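# Hang the lantern from the rail by its red wire

## Task

Suspend the lantern from the rail using the red wire, so that it hangs free and does not touch the table.

## Robot and tools

Robot: two arms, left_arm and right_arm, each ending in a two-finger parallel gripper. Base positions in the scene frame are left_arm (+0.053, +0.456, 0) m and right_arm (-0.065, -0.317, 0) m. Both have quat_wxyz (+1.000, 0, 0, 0), so their axes run parallel to the scene axes.

Frames: the scene frame has its origin at table-top height, halfway between the two nominal bases. +z points up, +x points out over the table, and left_arm sits on the +y side. Arm names do not match left and right in the images. Every hand position, orientation, velocity, target and wrist-camera pose is given in that arm's own base frame. Fixed cameras and the table use the scene frame. On the gripper, the fingers point along its +z, they open and close along its y, and a block about 10 cm long sticks out toward its +x. end_effector_position is the spot between the pads when closed. Closed fingertips reach about 19 mm past it, open ones about 6 mm.

Row layout (used by execute_actions and move): one flat list of 18 numbers covering both arms, every number in [-1, 1], even if one arm stays still. Order: left dx, dy, dz, rx, ry, rz, left gripper position, force_limit, speed, then the same nine for the right arm. The six pose numbers are an offset, not a pose. They count from that arm's Hand target as it was when the action or move began, along that arm's base axes. 1.0 equals 0.6 m of travel or 180 degrees. rx, ry, rz form one rotation vector, turning about the Hand target's position. All six at 0 means: ask for the current Hand target again. The three gripper numbers are absolute commands. position +1 is fully open (85 mm), about -0.8 brings the pads together, and -1 closes until blocked. force_limit sets how hard the motor may squeeze; speed sets finger speed (about 20 mm/s at -1, 85 at 0, 150 at +1). Both begin at +1. A 0 is a real command, so to leave a gripper alone, repeat its last three numbers. Fingers that have stopped ignore a new force_limit or speed until position changes by at least 0.01.

Tools:
- execute_actions: actions is a list of actions. Each action is a list of up to 15 rows, one row per 1/30 s step. A short list keeps its final row until the 15 steps are used. All rows of an action count from the same starting Hand target, and a repeated offset moves the arm again. cameras: list of names, ["all"], or []. An empty actions list returns the state plus all images.
- move: target is one row or a list of up to 15 rows, all offsets from the same Hand targets. It drives straight paths toward them and does not avoid obstacles. speed: top path speed in m/s, 0.002 to 1, default 0.25, either one value or one per target. blend: corner rounding in m for a list, default 0 (stop at each target). stop_force: 12 to 80 N, ends an arm's path when its push against its own motion gets that high. Use it only slowly, without turning the gripper, and not when moving off a contact. zero (default true) re-zeroes force before the move. blocking=false returns after about 0.5 s while the move continues, and cannot be combined with stop_force. The result adds a move: line with the ending (done, off_target, moving, held, fault) and any limits (paced = pose clipped, held = steps withheld).
- wait: seconds, 0 to 10. The arms keep their last command.
- stop: brakes the running move. The fingers keep moving.
- zoom_image: camera (one of cam_high, cam_low, cam_pegs, cam_rail, cam_left_wrist, cam_right_wrist) and region [x0, y0, x1, y1] in pixels from the top-left corner, at most 504 by 504. Only works on the newest images.
- finished_scene: scene = the current scene's number. This cannot be undone, and the goal must keep holding without the robot.

Results: end_effector_position (m) and end_effector_quat_wxyz, in base frame. Hand target is the last commanded pose after clipping, and the next offsets count from it. The gripper often settles a little short of it. Tool commands shows the current gripper commands. object_status: 0 fingers moving; 1 blocked while opening; 2 blocked while closing (a real grip); 3 reached the requested position or pads met. position_measured is in counts: 3 open, about 78 = 60 mm, 130 = 40 mm, 180 = 20 mm, 230 pads touching. Flange force is the estimated outside force on the gripper along its own axes. It includes held weight, and it is noisy or shows "no reading" near singular poses. Joint velocities can read "within noise". Calls that ran actions also list positions at some steps.

Controller limits: each step clips the commanded pose to within 70 mm and 16 degrees of the measured gripper. A clearance check blocks commands that bring the arms too close to each other. Joint ranges and speed limits apply.

Avoid: any force of 150 N on an arm, or joint torque at its limit (152 N m for waist, shoulder and elbow, 38 for the wrist joints). Either causes a 10 s stop. Also avoid pushing past firm contact, since the arms are stiff; hitting fixed or heavy things; squeezing hard on a part still resting on something; fast swings with a load; pressing or gripping between the two arms, which can fail the scene; releasing moving parts; drops; and anything falling off or being left off the table, which fails the task. Holding loads, staying stretched out, or pushing at unreachable poses heats motors, and a MOTOR HOT warning may precede a 30 to 60 s lockout. Loose objects may get bumped now and then.

Each tool is called after "Call:" as name(argument=value, ...) on one line, values as JSON.

## Session

Call:
execute_actions(actions=[])

Scene clock: 0.00 s.
left_arm: end_effector_position=(+0.6483, -0.0536, +0.1413) position_measured=3 object_status=3 end_effector_quat_wxyz=(-0.053, -0.663, +0.746, +0.035) | right_arm: end_effector_position=(+0.6685, -0.0639, +0.1159) position_measured=3 object_status=3 end_effector_quat_wxyz=(-0.075, +0.385, +0.919, +0.045)
Joint positions: left_arm=[0.12 0.658 0.522 0.003 -1.562 1.334] | right_arm=[0.03 0.725 0.609 -0.144 -1.554 -0.813]
Joint velocities: within noise
Flange force (N): no reading
Hand target: left_arm +0.6483, -0.0536, +0.1413; -0.053, -0.663, +0.746, +0.035 | right_arm +0.6685, -0.0639, +0.1159; -0.075, +0.385, +0.919, +0.045
Tool commands: left_gripper/position=+1.0 left_gripper/force_limit=+1.0 left_gripper/speed=+1.0 right_gripper/position=+1.0 right_gripper/force_limit=+1.0 right_gripper/speed=+1.0

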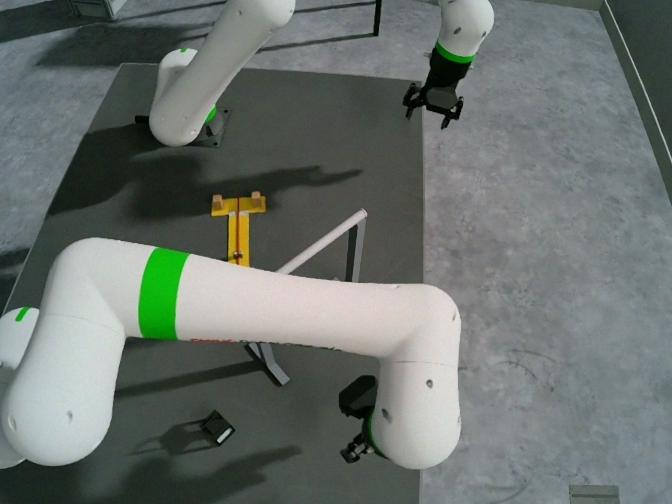

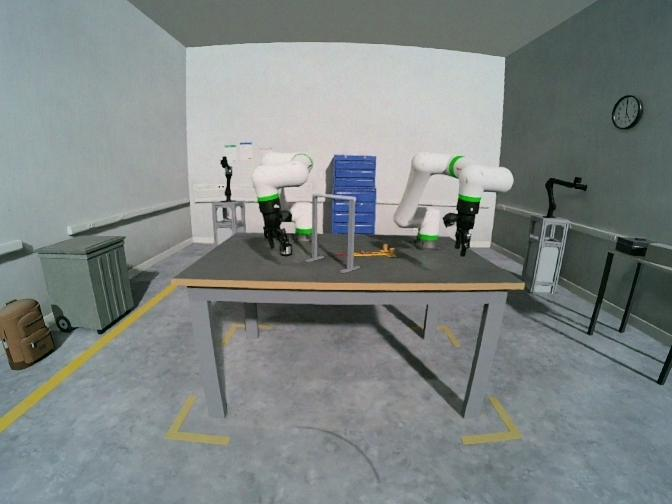

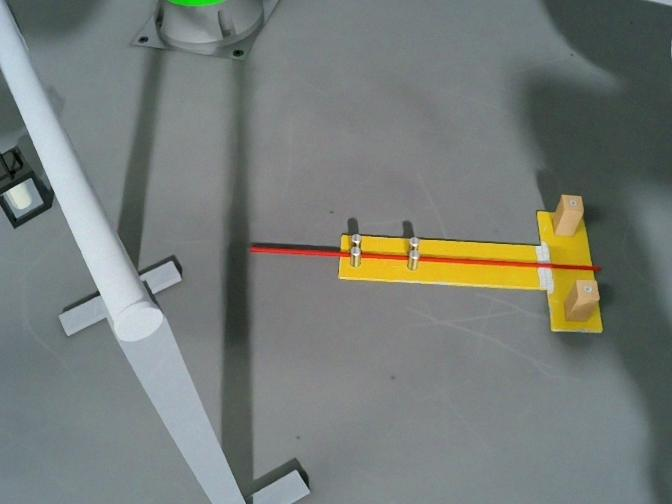

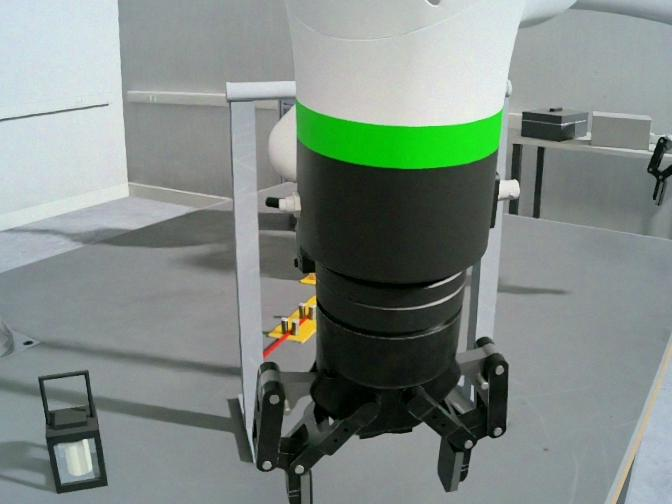

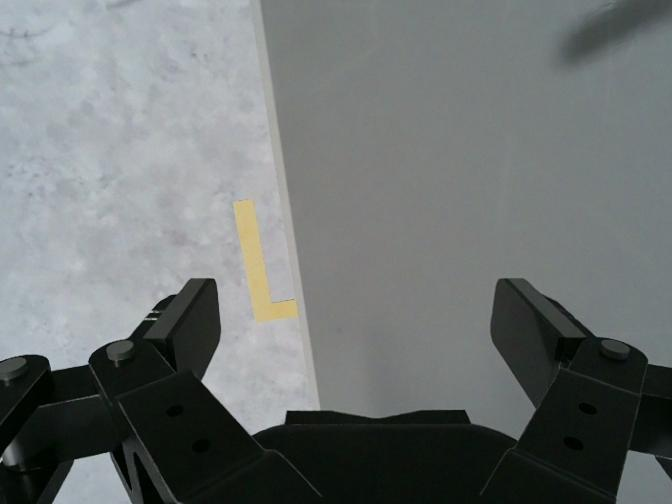

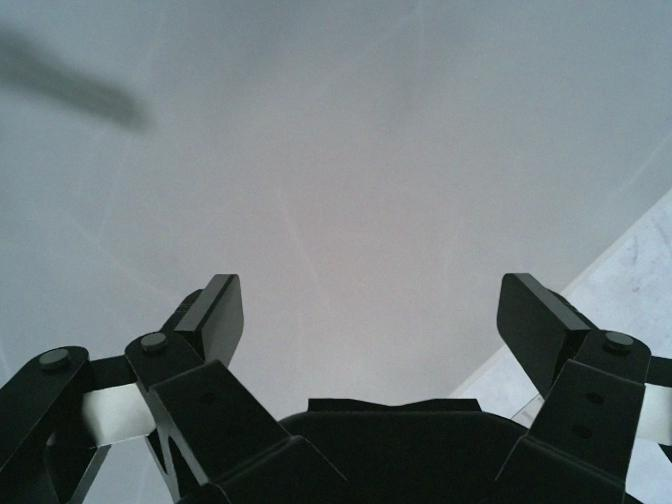

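Call:
zoom_image(camera="cam_pegs", region=[230, 170, 430, 320])

Call:
zoom_image(camera="cam_pegs", region=[430, 170, 630, 350])

Call:
zoom_image(camera="cam_rail", region=[0, 350, 160, 504])

Call:
zoom_image(camera="cam_high", region=[180, 170, 400, 300])

Scaled by 2.520 from the camera's 672x504 image, which has a finer 960x720 frame.

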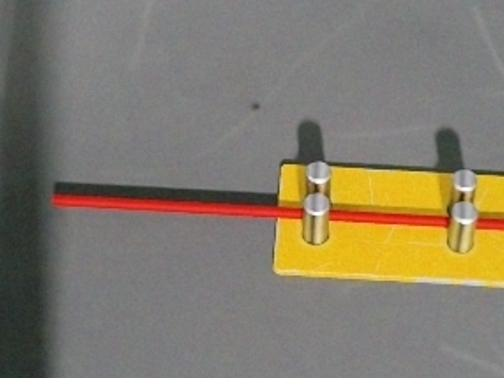

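Scaled by 2.520 from the camera's 672x504 image, which has a finer 960x720 frame.

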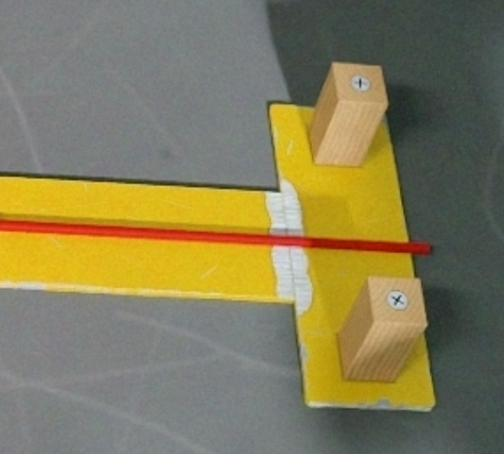

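Scaled by 3.150 from the camera's 672x504 image, which has a finer 960x720 frame.

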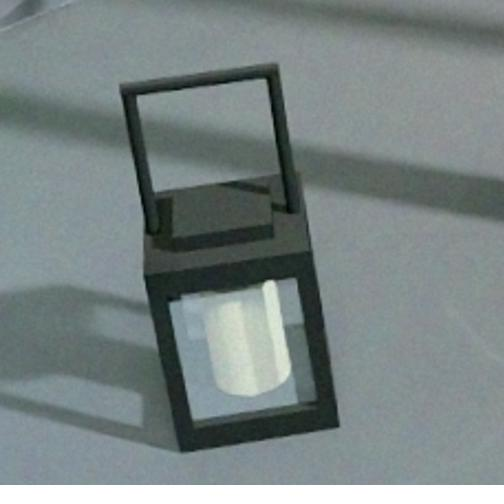

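Scaled by 2.291 from the camera's 672x504 image, which has a finer 960x720 frame.

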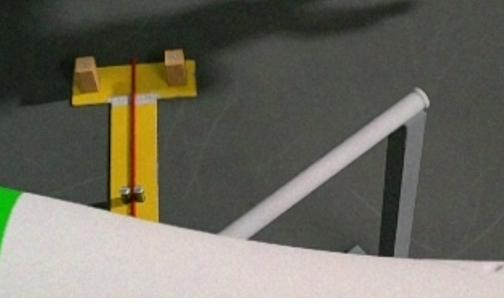

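Call:
move(target=[[0,0,0,0,0,0,1,1,1,0,0,0.65,0,0,0,1,1,1],[0,0,0,0,0,0,1,1,1,-0.52,0.53,0.65,-0.053,-0.019,-0.1855,1,1,1],[0,0,0,0,0,0,1,1,1,-0.54,0.5,0.4,-0.053,-0.019,-0.1855,1,1,1]], blend=0.05, cameras=["all"])

Scene clock: 12.30 s.
left_arm: end_effector_position=(+0.6483, -0.0536, +0.1413) position_measured=3 object_status=3 end_effector_quat_wxyz=(-0.053, -0.663, +0.746, +0.035) | right_arm: end_effector_position=(+0.3445, +0.2361, +0.3559) position_measured=3 object_status=3 end_effector_quat_wxyz=(+0.000, +0.636, +0.772, +0.001)
Joint positions: left_arm=[0.12 0.658 0.522 0.003 -1.562 1.334] | right_arm=[0.918 -0.066 0.107 0.001 -1.743 -2.295]
Flange force (N): left_arm=[1.4 12.0 2.5] | right_arm=[7.9 5.6 -7.3]
Hand target: left_arm +0.6483, -0.0536, +0.1413; -0.053, -0.663, +0.746, +0.035 | right_arm +0.3445, +0.2361, +0.3559; +0.000, +0.636, +0.772, +0.001
Off the commanded pose: left_arm 0.000 m, 0 deg | right_arm 0.000 m, 0 deg.
elbow stopped short (right arm): the move would have taken joint 3 (elbow) straighter than the controller allows.
move: done; limits=paced
camera_calibration:
cam_right_wrist: T_world_to_cam=[[0.982986, 0.183267, -0.0123242, -0.36694], [0.175531, -0.917486, 0.356942, 0.0442715], [0.0541086, -0.353033, -0.934045, 0.520223], [0, 0, 0, 1]] pos_world=[0.324777, 0.291522, 0.465587]

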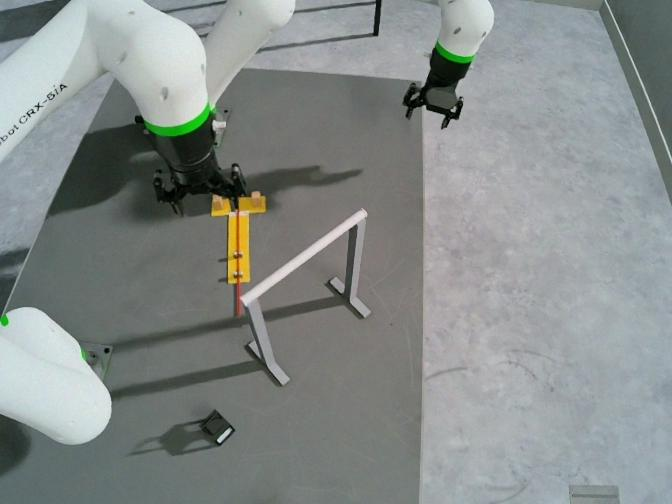

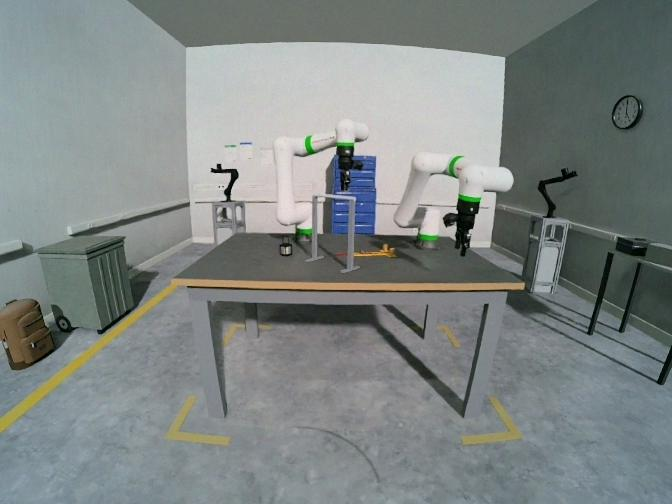

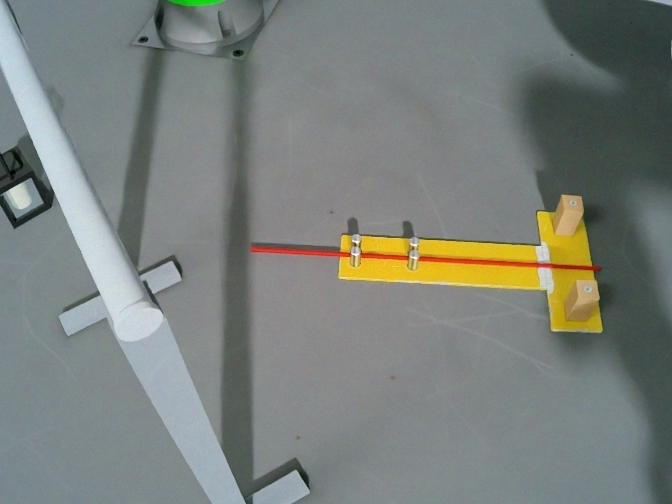

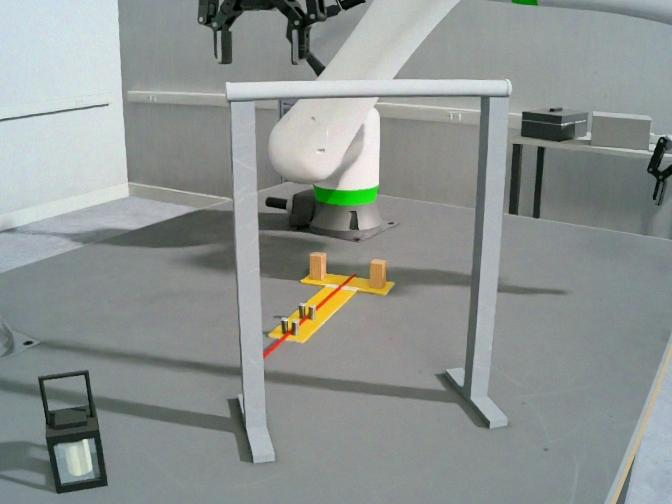

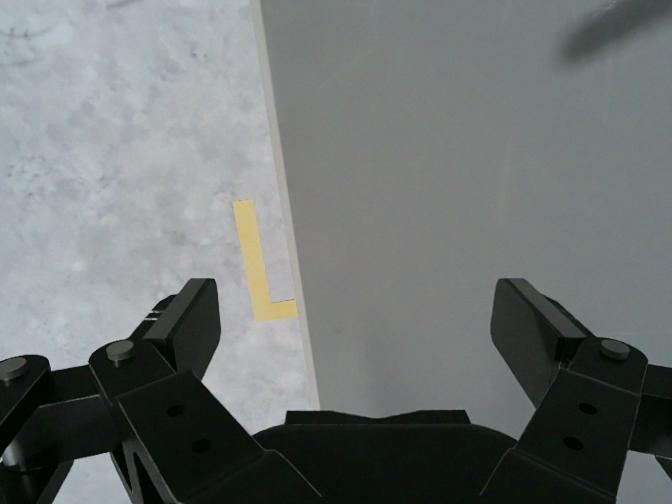

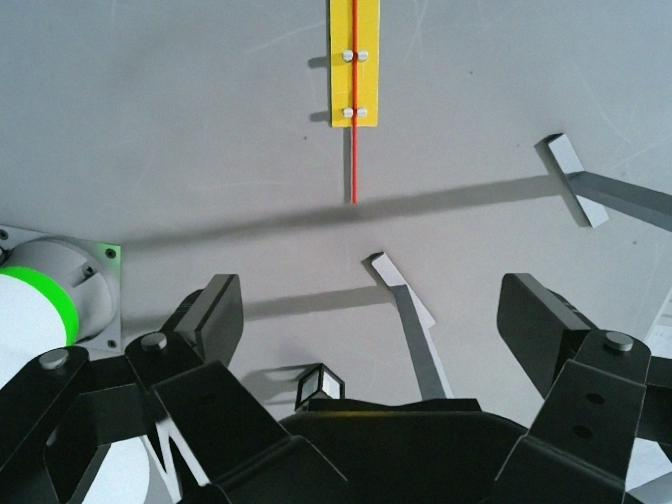

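Call:
move(target=[0,0,0,0,0,0,1,1,1,0.017,-0.0377,-0.393,0,0,0,-0.38,1,0], cameras=["cam_right_wrist","cam_rail","cam_pegs"])

Scene clock: 15.43 s.
left_arm: end_effector_position=(+0.6483, -0.0536, +0.1413) position_measured=3 object_status=3 end_effector_quat_wxyz=(-0.053, -0.663, +0.746, +0.035) | right_arm: end_effector_position=(+0.3546, +0.2135, +0.1202) position_measured=177 object_status=3 end_effector_quat_wxyz=(+0.000, +0.636, +0.772, +0.001)
Joint positions: left_arm=[0.12 0.658 0.522 0.003 -1.562 1.334] | right_arm=[0.862 -0.014 -0.401 0.001 -1.182 -2.239]
Flange force (N): left_arm=[2.5 10.9 1.8] | right_arm=[7.4 7.1 -1.8]
Hand target: left_arm +0.6483, -0.0536, +0.1413; -0.053, -0.663, +0.746, +0.035 | right_arm +0.3547, +0.2135, +0.1201; +0.000, +0.636, +0.772, +0.001
Off the commanded pose: left_arm 0.000 m, 0 deg | right_arm 0.000 m, 0 deg.
move: done
camera_calibration:
cam_right_wrist: T_world_to_cam=[[0.982986, 0.183267, -0.0123242, -0.37573], [0.175531, -0.917486, 0.356942, 0.105913], [0.0541086, -0.353033, -0.934045, 0.291445], [0, 0, 0, 1]] pos_world=[0.334977, 0.268922, 0.229787]
Images, in order (width x height): cam_pegs 672x504, cam_rail 672x504, cam_right_wrist 672x504.

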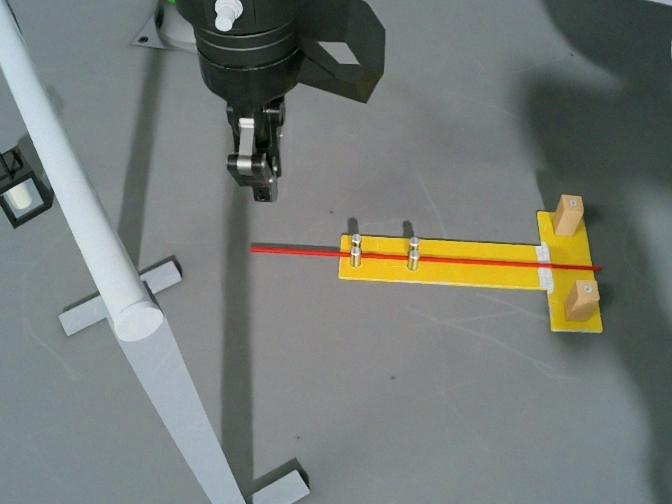

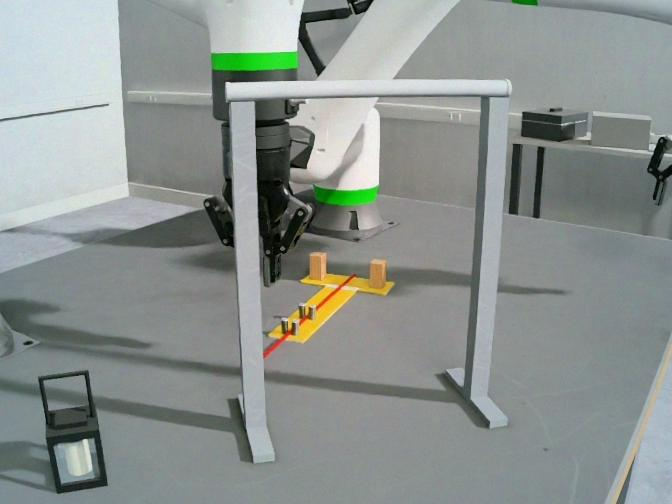

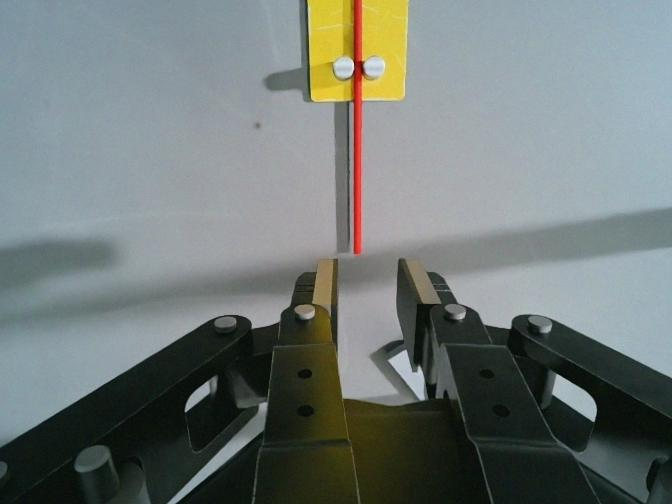

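Call:
move(target=[0,0,0,0,0,0,1,1,1,0,0,-0.12,0,0,0,-0.38,1,0], speed=0.1)

Call:
move(target=[0,0,0,0,0,0,1,1,1,0,0,-0.06,0,0,0,-0.38,1,0], speed=0.01, stop_force=12, cameras=["cam_pegs","cam_right_wrist"])

Scene clock: 17.40 s.
left_arm: end_effector_position=(+0.6483, -0.0536, +0.1413) position_measured=3 object_status=3 end_effector_quat_wxyz=(-0.053, -0.663, +0.746, +0.035) | right_arm: end_effector_position=(+0.3546, +0.2135, +0.0481) position_measured=177 object_status=3 end_effector_quat_wxyz=(+0.000, +0.635, +0.772, +0.001)
Joint positions: left_arm=[0.12 0.658 0.522 0.003 -1.562 1.334] | right_arm=[0.862 0.077 -0.497 0.001 -0.996 -2.239]
Flange force (N): left_arm=[2.2 12.2 1.6] | right_arm=[6.6 6.7 -0.6]
Hand target: left_arm +0.6483, -0.0536, +0.1413; -0.053, -0.663, +0.746, +0.035 | right_arm +0.3547, +0.2135, +0.0481; +0.000, +0.636, +0.772, +0.001
Off the commanded pose: left_arm 0.000 m, 0 deg | right_arm 0.000 m, 0 deg.
move: done

Scene clock: 20.80 s.
left_arm: end_effector_position=(+0.6483, -0.0536, +0.1413) position_measured=3 object_status=3 end_effector_quat_wxyz=(-0.053, -0.663, +0.746, +0.035) | right_arm: end_effector_position=(+0.3548, +0.2135, +0.0205) position_measured=177 object_status=3 end_effector_quat_wxyz=(+0.000, +0.635, +0.772, +0.001)
Joint positions: left_arm=[0.12 0.658 0.522 0.003 -1.562 1.334] | right_arm=[0.862 0.121 -0.526 0.001 -0.922 -2.24]
Flange force (N): left_arm=[1.8 12.7 1.8] | right_arm=[7.6 -1.2 -31.5]
Hand target: left_arm +0.6483, -0.0536, +0.1413; -0.053, -0.663, +0.746, +0.035 | right_arm +0.3547, +0.2136, +0.0205; +0.000, +0.635, +0.772, +0.001 (not the last commanded pose)
Off the commanded pose: left_arm 0.000 m, 0 deg | right_arm 0.008 m, 0 deg.
move: contact (right_arm)
camera_calibration:
cam_right_wrist: T_world_to_cam=[[0.98295, 0.183475, -0.0120877, -0.377133], [0.175638, -0.917447, 0.35699, 0.141429], [0.0544089, -0.353027, -0.93403, 0.198211], [0, 0, 0, 1]] pos_world=[0.335078, 0.268922, 0.130087]
Images, in order (width x height): cam_pegs 672x504, cam_right_wrist 672x504.

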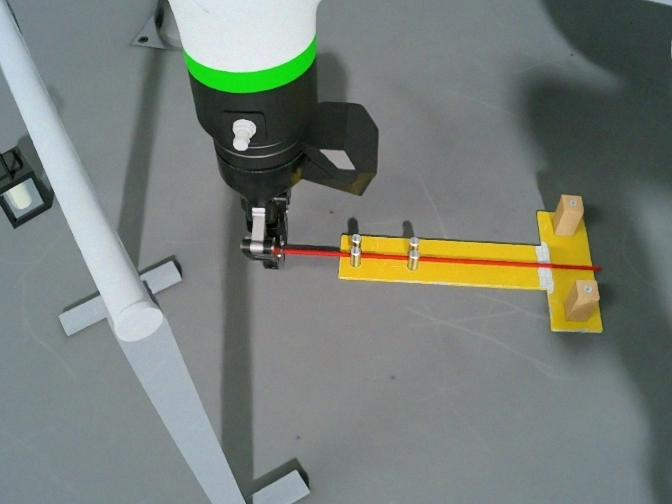

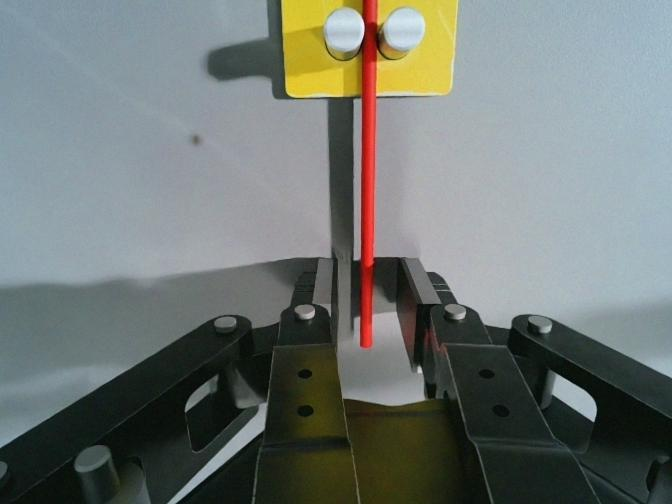

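Call:
move(target=[0,0,0,0,0,0,1,1,1,0,0,0.0067,0,0,0,-0.38,1,0])

Call:
move(target=[0,0,0,0,0,0,1,1,1,0,0,0,0,0,0,-1,0,-1], cameras=["cam_pegs","cam_right_wrist"])

Scene clock: 21.97 s.
left_arm: end_effector_position=(+0.6483, -0.0536, +0.1413) position_measured=3 object_status=3 end_effector_quat_wxyz=(-0.053, -0.663, +0.746, +0.035) | right_arm: end_effector_position=(+0.3547, +0.2136, +0.0244) position_measured=177 object_status=3 end_effector_quat_wxyz=(+0.000, +0.635, +0.772, +0.001)
Joint positions: left_arm=[0.12 0.658 0.522 0.003 -1.562 1.334] | right_arm=[0.862 0.114 -0.522 0.001 -0.933 -2.24]
Flange force (N): left_arm=[2.3 11.9 1.5] | right_arm=[6.4 5.0 0.6]
Hand target: left_arm +0.6483, -0.0536, +0.1413; -0.053, -0.663, +0.746, +0.035 | right_arm +0.3547, +0.2136, +0.0245; +0.000, +0.635, +0.772, +0.001
Off the commanded pose: left_arm 0.000 m, 0 deg | right_arm 0.000 m, 0 deg.
move: done

Scene clock: 23.43 s.
left_arm: end_effector_position=(+0.6483, -0.0536, +0.1413) position_measured=3 object_status=3 end_effector_quat_wxyz=(-0.053, -0.663, +0.746, +0.035) | right_arm: end_effector_position=(+0.3547, +0.2136, +0.0245) position_measured=227 object_status=0 end_effector_quat_wxyz=(+0.000, +0.635, +0.772, +0.001)
Joint positions: left_arm=[0.12 0.658 0.522 0.003 -1.562 1.334] | right_arm=[0.862 0.114 -0.522 0.001 -0.933 -2.24]
Flange force (N): left_arm=[2.4 12.3 1.8] | right_arm=[6.6 5.7 0.4]
Hand target: left_arm +0.6483, -0.0536, +0.1413; -0.053, -0.663, +0.746, +0.035 | right_arm +0.3547, +0.2136, +0.0245; +0.000, +0.635, +0.772, +0.001
Off the commanded pose: left_arm 0.000 m, 0 deg | right_arm 0.000 m, 0 deg.
move: done
camera_calibration:
cam_right_wrist: T_world_to_cam=[[0.982976, 0.183335, -0.0121398, -0.377048], [0.175527, -0.917474, 0.356975, 0.140048], [0.054308, -0.353029, -0.934035, 0.201982], [0, 0, 0, 1]] pos_world=[0.335078, 0.268922, 0.134087]
Images, in order (width x height): cam_pegs 672x504, cam_right_wrist 672x504.

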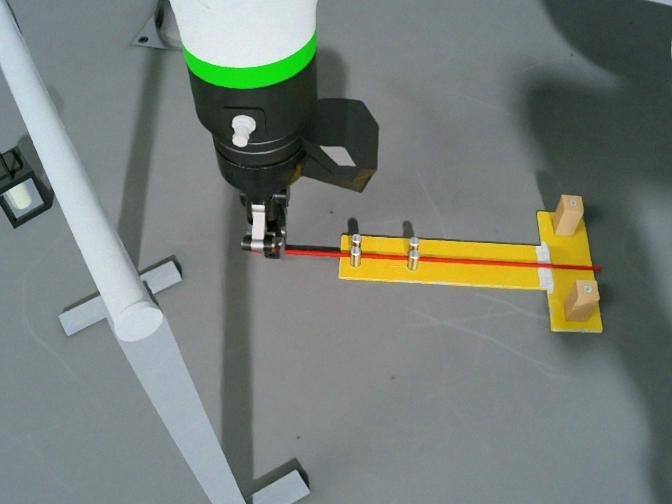

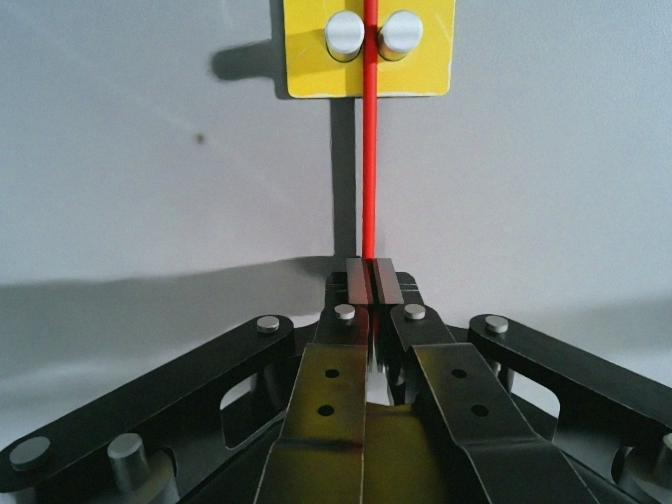

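Call:
move(target=[[0,0,0,0,0,0,1,1,1,-0.0312,-0.0023,0,0,0,-0.0833,-1,0,-1],[0,0,0,0,0,0,1,1,1,-0.061,0.0035,0,0,0,-0.1667,-1,0,-1]], blend=0.01, speed=0.04, cameras=["cam_pegs","cam_right_wrist"])

Scene clock: 31.93 s.
left_arm: end_effector_position=(+0.6483, -0.0536, +0.1413) position_measured=3 object_status=3 end_effector_quat_wxyz=(-0.053, -0.663, +0.746, +0.035) | right_arm: end_effector_position=(+0.3182, +0.2157, +0.0245) position_measured=227 object_status=2 end_effector_quat_wxyz=(+0.001, +0.814, +0.581, +0.001)
Joint positions: left_arm=[0.12 0.658 0.522 0.003 -1.562 1.334] | right_arm=[0.942 0.042 -0.601 0.002 -0.927 -2.844]
Flange force (N): left_arm=[2.1 13.7 2.3] | right_arm=[9.2 1.7 0.7]
Hand target: left_arm +0.6483, -0.0536, +0.1413; -0.053, -0.663, +0.746, +0.035 | right_arm +0.3181, +0.2157, +0.0245; +0.001, +0.814, +0.581, +0.001
Off the commanded pose: left_arm 0.000 m, 0 deg | right_arm 0.000 m, 0 deg.
move: done
camera_calibration:
cam_right_wrist: T_world_to_cam=[[0.942959, -0.332688, -0.0121503, -0.21741], [-0.306702, -0.882339, 0.356947, 0.294289], [-0.129473, -0.33286, -0.934045, 0.258847], [0, 0, 0, 1]] pos_world=[0.328781, 0.273492, 0.134087]
Images, in order (width x height): cam_pegs 672x504, cam_right_wrist 672x504.

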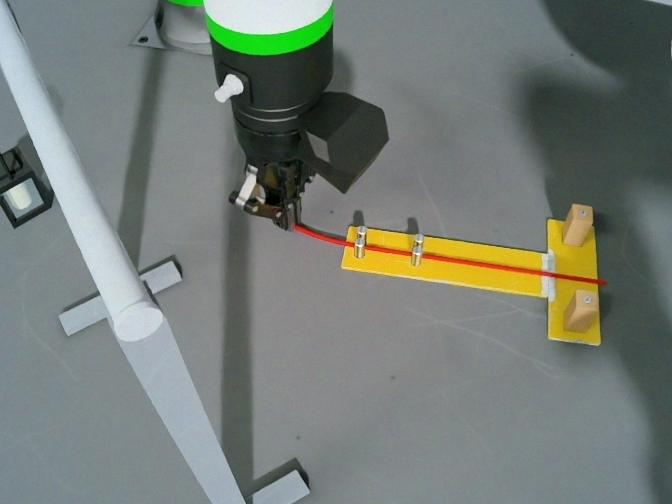

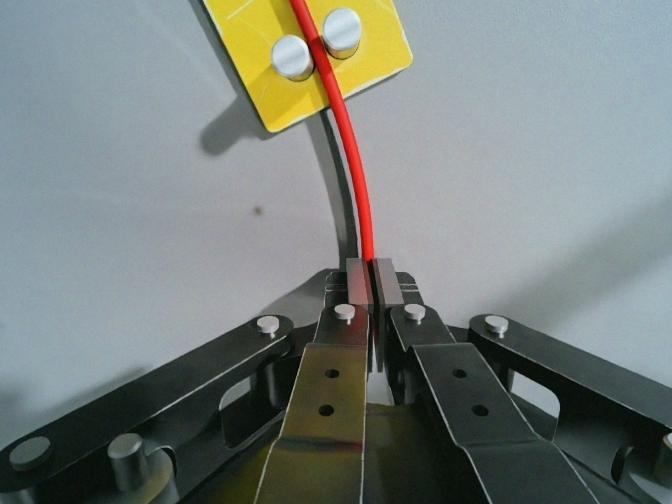

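Call:
move(target=[[0,0,0.3,0,0,0,1,1,1,0,0,0,0,0,0,-1,0,-1],[-0.852,-0.38,0.2,-0.02,-0.038,-0.401,1,1,1,0,0,0,0,0,0,-1,0,-1]], blend=0.05, cameras=["cam_pegs","cam_left_wrist","cam_high"])

Scene clock: 38.17 s.
left_arm: end_effector_position=(+0.1371, -0.2816, +0.2613) position_measured=3 object_status=3 end_effector_quat_wxyz=(+0.000, -0.096, +0.995, +0.001) | right_arm: end_effector_position=(+0.3181, +0.2157, +0.0245) position_measured=227 object_status=2 end_effector_quat_wxyz=(+0.001, +0.814, +0.581, +0.001)
Joint positions: left_arm=[-0.691 -0.36 -0.349 -0.001 -1.584 0.883] | right_arm=[0.942 0.042 -0.602 0.002 -0.927 -2.844]
Flange force (N): left_arm=[5.6 2.8 2.4] | right_arm=[8.3 0.7 0.4]
Hand target: left_arm +0.1371, -0.2816, +0.2613; +0.000, -0.096, +0.995, +0.001 | right_arm +0.3181, +0.2157, +0.0245; +0.001, +0.814, +0.581, +0.001
Off the commanded pose: left_arm 0.000 m, 0 deg | right_arm 0.000 m, 0 deg.
move: done
camera_calibration:
cam_left_wrist: T_world_to_cam=[[-0.193078, 0.981152, 0.00787584, 0.309797], [0.927725, 0.179939, 0.327029, -0.14046], [0.319448, 0.0704487, -0.944981, 0.353188], [0, 0, 0, 1]] pos_world=[0.0772979, -0.303565, 0.37725]
Images, in order (width x height): cam_high 672x504, cam_pegs 672x504, cam_left_wrist 672x504.

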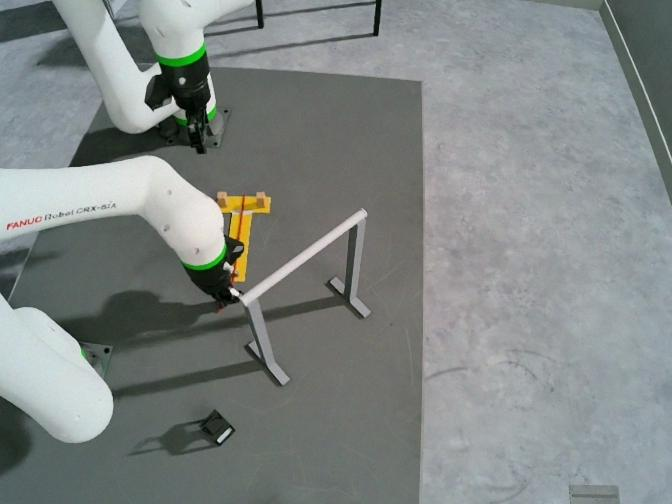

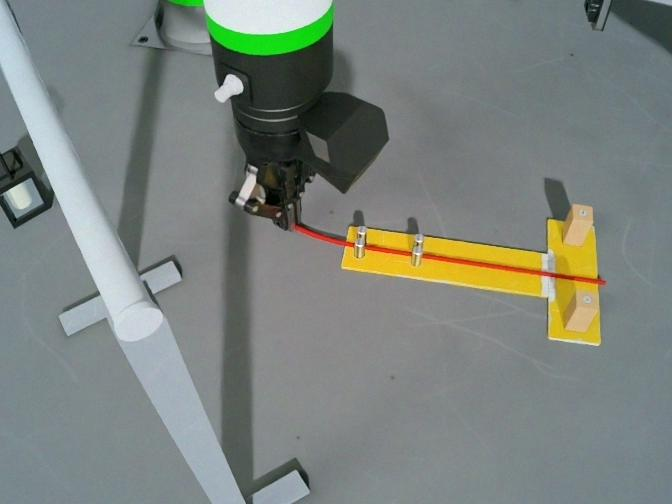

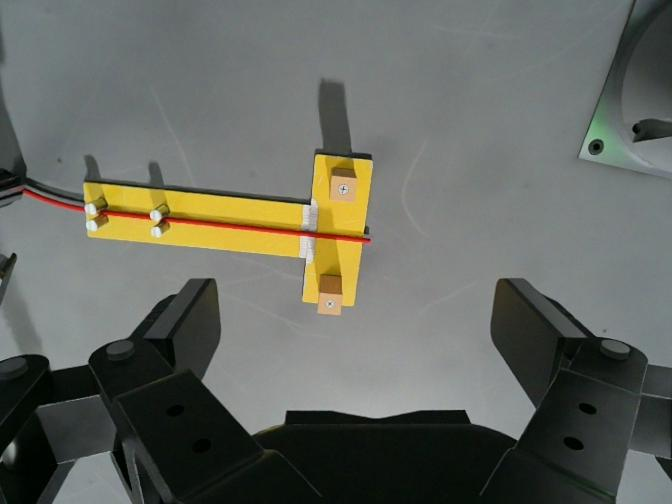

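Call:
move(target=[-0.004,-0.0033,-0.3,0,0,-0.033,0.26,-0.6,-1,0,0,0,0,0,0,-1,0,-1], cameras=["cam_pegs","cam_left_wrist"])

Scene clock: 41.33 s.
left_arm: end_effector_position=(+0.1347, -0.2836, +0.0813) position_measured=96 object_status=0 end_effector_quat_wxyz=(+0.000, -0.044, +0.999, +0.001) | right_arm: end_effector_position=(+0.3181, +0.2157, +0.0245) position_measured=227 object_status=2 end_effector_quat_wxyz=(+0.001, +0.814, +0.581, +0.001)
Joint positions: left_arm=[-0.702 -0.246 -0.701 -0.001 -1.117 0.791] | right_arm=[0.942 0.042 -0.602 0.002 -0.927 -2.844]
Flange force (N): left_arm=[5.4 4.7 -1.0] | right_arm=[8.6 0.4 -0.1]
Hand target: left_arm +0.1347, -0.2836, +0.0813; +0.000, -0.044, +0.999, +0.001 | right_arm +0.3181, +0.2157, +0.0245; +0.001, +0.814, +0.581, +0.001
Off the commanded pose: left_arm 0.000 m, 0 deg | right_arm 0.000 m, 0 deg.
move: done
camera_calibration:
cam_left_wrist: T_world_to_cam=[[-0.0904865, 0.995866, 0.00799063, 0.303029], [0.941374, 0.0829113, 0.327019, -0.108341], [0.325005, 0.037113, -0.944984, 0.173804], [0, 0, 0, 1]] pos_world=[0.0729225, -0.299243, 0.19725]
Images, in order (width x height): cam_pegs 672x504, cam_left_wrist 672x504.

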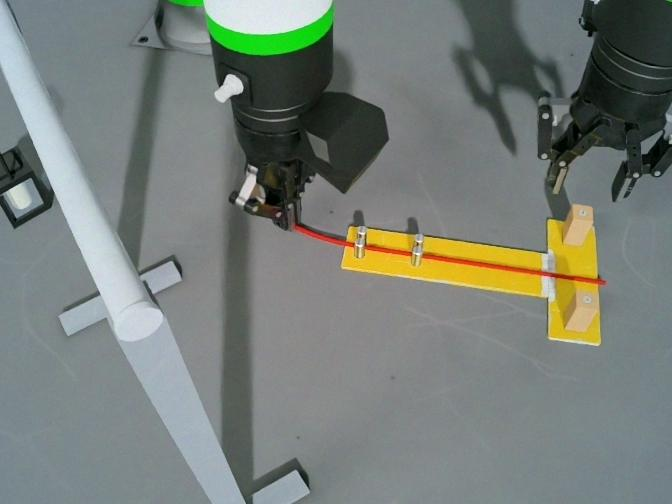

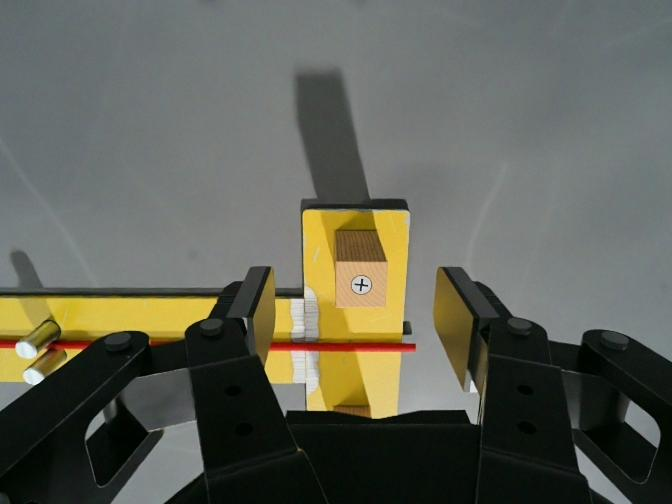

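Call:
move(target=[0.001,0.001,-0.0755,0,0,0,0.26,-0.6,-1,0,0,0,0,0,0,-1,0,-1], stop_force=12, speed=0.02)

Call:
move(target=[0,0,0,0,0,0,-1,-0.6,-1,0,0,0,0,0,0,-1,0,-1], cameras=["cam_pegs","cam_left_wrist"])

Scene clock: 45.00 s.
left_arm: end_effector_position=(+0.1353, -0.2830, +0.0360) position_measured=96 object_status=3 end_effector_quat_wxyz=(+0.000, -0.044, +0.999, +0.001) | right_arm: end_effector_position=(+0.3181, +0.2157, +0.0245) position_measured=227 object_status=2 end_effector_quat_wxyz=(+0.001, +0.814, +0.581, +0.001)
Joint positions: left_arm=[-0.699 -0.173 -0.766 -0.001 -0.978 0.788] | right_arm=[0.942 0.042 -0.602 0.002 -0.927 -2.844]
Flange force (N): left_arm=[4.7 5.7 -2.0] | right_arm=[9.5 1.4 0.3]
Hand target: left_arm +0.1353, -0.2830, +0.0360; +0.000, -0.044, +0.999, +0.001 | right_arm +0.3181, +0.2157, +0.0245; +0.001, +0.814, +0.581, +0.001
Off the commanded pose: left_arm 0.000 m, 0 deg | right_arm 0.000 m, 0 deg.
move: done

Scene clock: 46.90 s.
left_arm: end_effector_position=(+0.1352, -0.2830, +0.0359) position_measured=181 object_status=2 end_effector_quat_wxyz=(+0.000, -0.044, +0.999, +0.001) | right_arm: end_effector_position=(+0.3181, +0.2156, +0.0245) position_measured=227 object_status=2 end_effector_quat_wxyz=(+0.001, +0.814, +0.581, +0.001)
Joint positions: left_arm=[-0.699 -0.173 -0.766 -0.001 -0.978 0.788] | right_arm=[0.942 0.042 -0.602 0.002 -0.927 -2.844]
Flange force (N): left_arm=[7.0 18.8 -22.9] | right_arm=[5.3 4.4 -0.2]
Hand target: left_arm +0.1353, -0.2830, +0.0360; +0.000, -0.044, +0.999, +0.001 | right_arm +0.3181, +0.2157, +0.0245; +0.001, +0.814, +0.581, +0.001
Off the commanded pose: left_arm 0.000 m, 0 deg | right_arm 0.000 m, 0 deg.
move: done
camera_calibration:
cam_left_wrist: T_world_to_cam=[[-0.0904865, 0.995866, 0.00799063, 0.302847], [0.941374, 0.0829113, 0.327019, -0.0941418], [0.325005, 0.037113, -0.944984, 0.130779], [0, 0, 0, 1]] pos_world=[0.0735225, -0.298643, 0.15195]
Images, in order (width x height): cam_pegs 672x504, cam_left_wrist 672x504.

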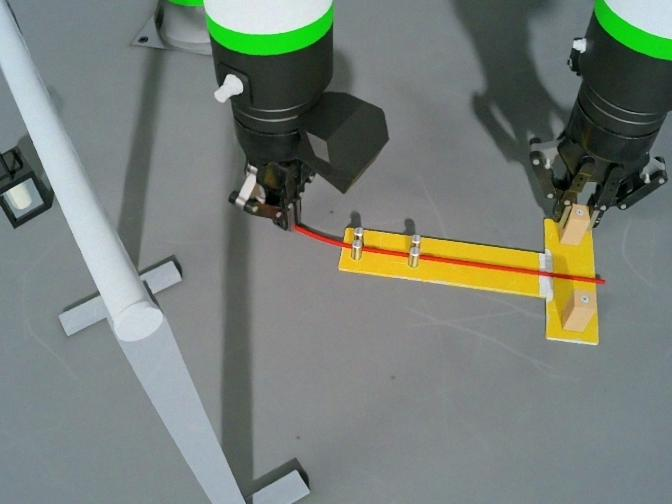

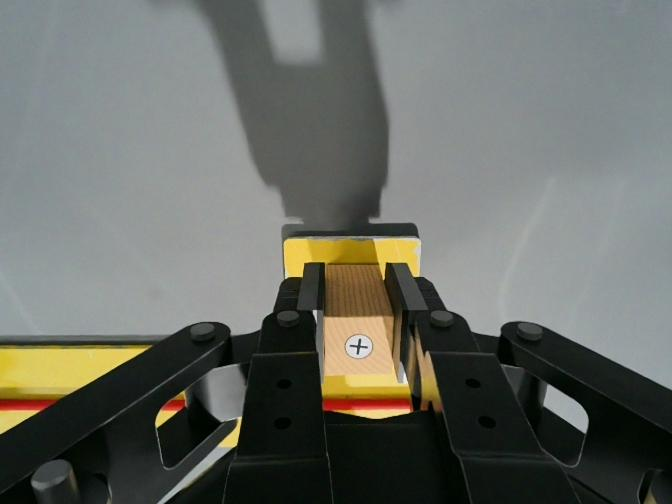

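Call:
wait(seconds=0.1, cameras=["cam_right_wrist"])

Scene clock: 47.50 s.
left_arm: end_effector_position=(+0.1353, -0.2830, +0.0359) position_measured=181 object_status=2 end_effector_quat_wxyz=(+0.000, -0.044, +0.999, +0.001) | right_arm: end_effector_position=(+0.3181, +0.2157, +0.0245) position_measured=227 object_status=2 end_effector_quat_wxyz=(+0.001, +0.814, +0.581, +0.001)
Joint positions: left_arm=[-0.699 -0.173 -0.766 -0.001 -0.978 0.788] | right_arm=[0.942 0.042 -0.602 0.002 -0.927 -2.844]
Flange force (N): left_arm=[7.3 19.6 -23.3] | right_arm=[5.7 3.3 1.2]
Hand target: left_arm +0.1353, -0.2830, +0.0360; +0.000, -0.044, +0.999, +0.001 | right_arm +0.3181, +0.2157, +0.0245; +0.001, +0.814, +0.581, +0.001
Tool commands: left_gripper/position=-1.0 left_gripper/force_limit=-0.6 left_gripper/speed=-1.0 right_gripper/position=-1.0 right_gripper/force_limit=+0.0 right_gripper/speed=-1.0
Off the commanded pose: left_arm 0.000 m, 0 deg | right_arm 0.000 m, 0 deg.
wait: 0.10 s; at rest from the start
camera_calibration:
cam_right_wrist: T_world_to_cam=[[0.942919, -0.332801, -0.012106, -0.217372], [-0.306822, -0.882297, 0.356949, 0.294316], [-0.129474, -0.33286, -0.934045, 0.258847], [0, 0, 0, 1]] pos_world=[0.328781, 0.273492, 0.134087]
Images, in order (width x height): cam_right_wrist 672x504.

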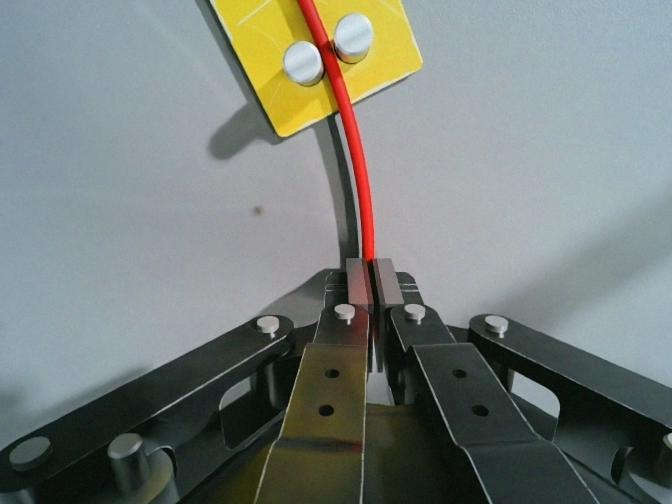

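Call:
move(target=[0,0,0,0,0,0,-1,-0.6,-1,0,0,0,0,0,0,-0.38,0,-1])

Call:
move(target=[[0,0,0,0,0,0,-1,-0.6,-1,0,0,0.2,0,0,0,-0.38,0,-1],[0,0,0,0,0,0,-1,-0.6,-1,0,0,0.2,0,0,0.5,-0.38,0,-1],[0,0,0,0,0,0,-1,-0.6,-1,0,0,0.2,0,0,0.998,-0.38,0,-1]], speed=0.5, blend=0.01, cameras=["cam_pegs","cam_right_wrist"])

Scene clock: 51.67 s.
left_arm: end_effector_position=(+0.1353, -0.2830, +0.0360) position_measured=181 object_status=2 end_effector_quat_wxyz=(+0.000, -0.044, +0.999, +0.001) | right_arm: end_effector_position=(+0.3182, +0.2157, +0.0245) position_measured=177 object_status=0 end_effector_quat_wxyz=(+0.001, +0.814, +0.581, +0.001)
Joint positions: left_arm=[-0.699 -0.173 -0.766 -0.001 -0.978 0.788] | right_arm=[0.942 0.042 -0.602 0.002 -0.927 -2.844]
Flange force (N): left_arm=[7.7 17.6 -21.6] | right_arm=[8.9 0.9 0.7]
Hand target: left_arm +0.1353, -0.2830, +0.0360; +0.000, -0.044, +0.999, +0.001 | right_arm +0.3181, +0.2157, +0.0245; +0.001, +0.814, +0.581, +0.001
Off the commanded pose: left_arm 0.000 m, 0 deg | right_arm 0.000 m, 0 deg.
move: done

Scene clock: 55.90 s.
left_arm: end_effector_position=(+0.1353, -0.2830, +0.0360) position_measured=181 object_status=2 end_effector_quat_wxyz=(+0.000, -0.044, +0.999, +0.001) | right_arm: end_effector_position=(+0.3181, +0.2157, +0.1445) position_measured=177 object_status=3 end_effector_quat_wxyz=(-0.001, -0.579, +0.816, +0.001)
Joint positions: left_arm=[-0.699 -0.173 -0.766 -0.001 -0.978 0.788] | right_arm=[0.94 -0.112 -0.433 -0.001 -1.251 0.295]
Flange force (N): left_arm=[7.4 18.1 -21.6] | right_arm=[-8.3 -1.0 -1.9]
Hand target: left_arm +0.1353, -0.2830, +0.0360; +0.000, -0.044, +0.999, +0.001 | right_arm +0.3181, +0.2157, +0.1445; -0.001, -0.579, +0.816, +0.001
Off the commanded pose: left_arm 0.000 m, 0 deg | right_arm 0.000 m, 0 deg.
move: done
camera_calibration:
cam_right_wrist: T_world_to_cam=[[-0.940795, 0.338758, -0.0121592, 0.238551], [0.312376, 0.880338, 0.356968, -0.325654], [0.13163, 0.332035, -0.934038, 0.144468], [0, 0, 0, 1]] pos_world=[0.307138, 0.157906, 0.254087]
Images, in order (width x height): cam_pegs 672x504, cam_right_wrist 672x504.

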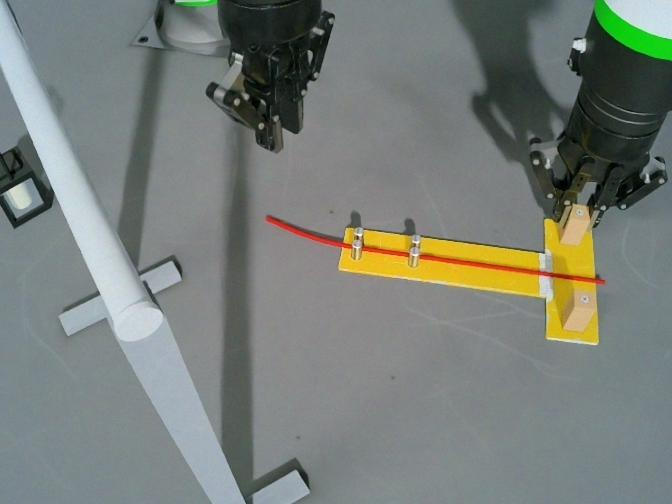

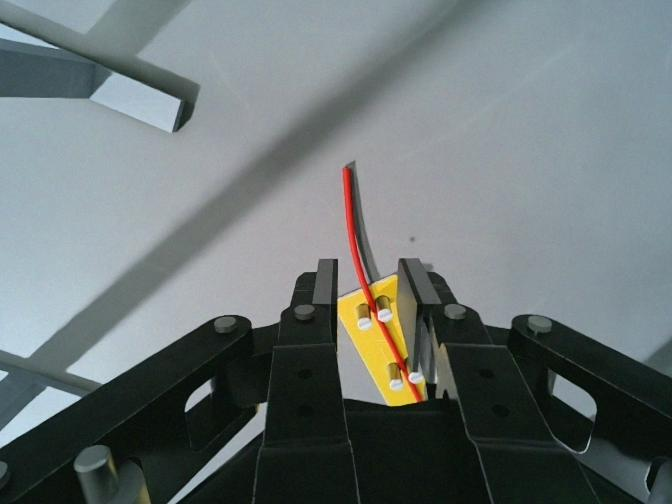

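Call:
move(target=[[0,0,0,0,0,0,-1,-0.6,-1,0.0098,0.0047,-0.15,0,0,0.039,-0.38,0,-1],[0,0,0,0,0,0,-1,-0.6,-1,0.0098,0.0047,-0.2,0,0,0.039,-0.38,0,-1]], speed=[0.15,0.04], blend=0.005, cameras=["cam_pegs","cam_right_wrist"])

Scene clock: 59.83 s.
left_arm: end_effector_position=(+0.1353, -0.2830, +0.0360) position_measured=181 object_status=2 end_effector_quat_wxyz=(+0.000, -0.044, +0.999, +0.001) | right_arm: end_effector_position=(+0.3240, +0.2185, +0.0245) position_measured=177 object_status=3 end_effector_quat_wxyz=(-0.001, -0.628, +0.779, +0.001)
Joint positions: left_arm=[-0.699 -0.173 -0.766 -0.001 -0.978 0.788] | right_arm=[0.931 0.06 -0.581 -0.002 -0.93 0.426]
Flange force (N): left_arm=[7.0 18.6 -22.3] | right_arm=[-9.8 -2.7 1.2]
Hand target: left_arm +0.1353, -0.2830, +0.0360; +0.000, -0.044, +0.999, +0.001 | right_arm +0.3240, +0.2185, +0.0245; -0.001, -0.628, +0.779, +0.000
Off the commanded pose: left_arm 0.000 m, 0 deg | right_arm 0.000 m, 0 deg.
move: done
camera_calibration:
cam_right_wrist: T_world_to_cam=[[-0.975158, 0.221181, -0.012103, 0.278498], [0.202405, 0.911911, 0.357001, -0.258422], [0.0899987, 0.345683, -0.934026, 0.0411765], [0, 0, 0, 1]] pos_world=[0.32018, 0.159825, 0.134087]
Images, in order (width x height): cam_pegs 672x504, cam_right_wrist 672x504.

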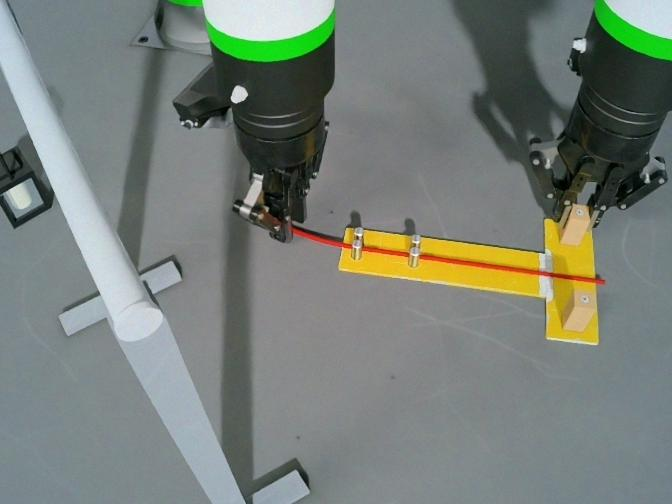

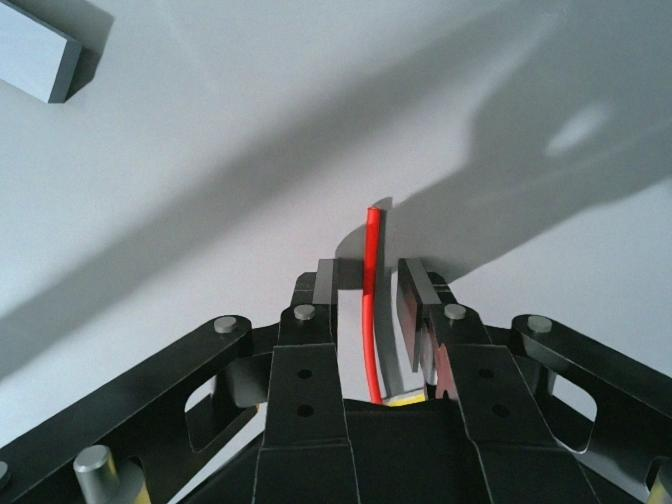

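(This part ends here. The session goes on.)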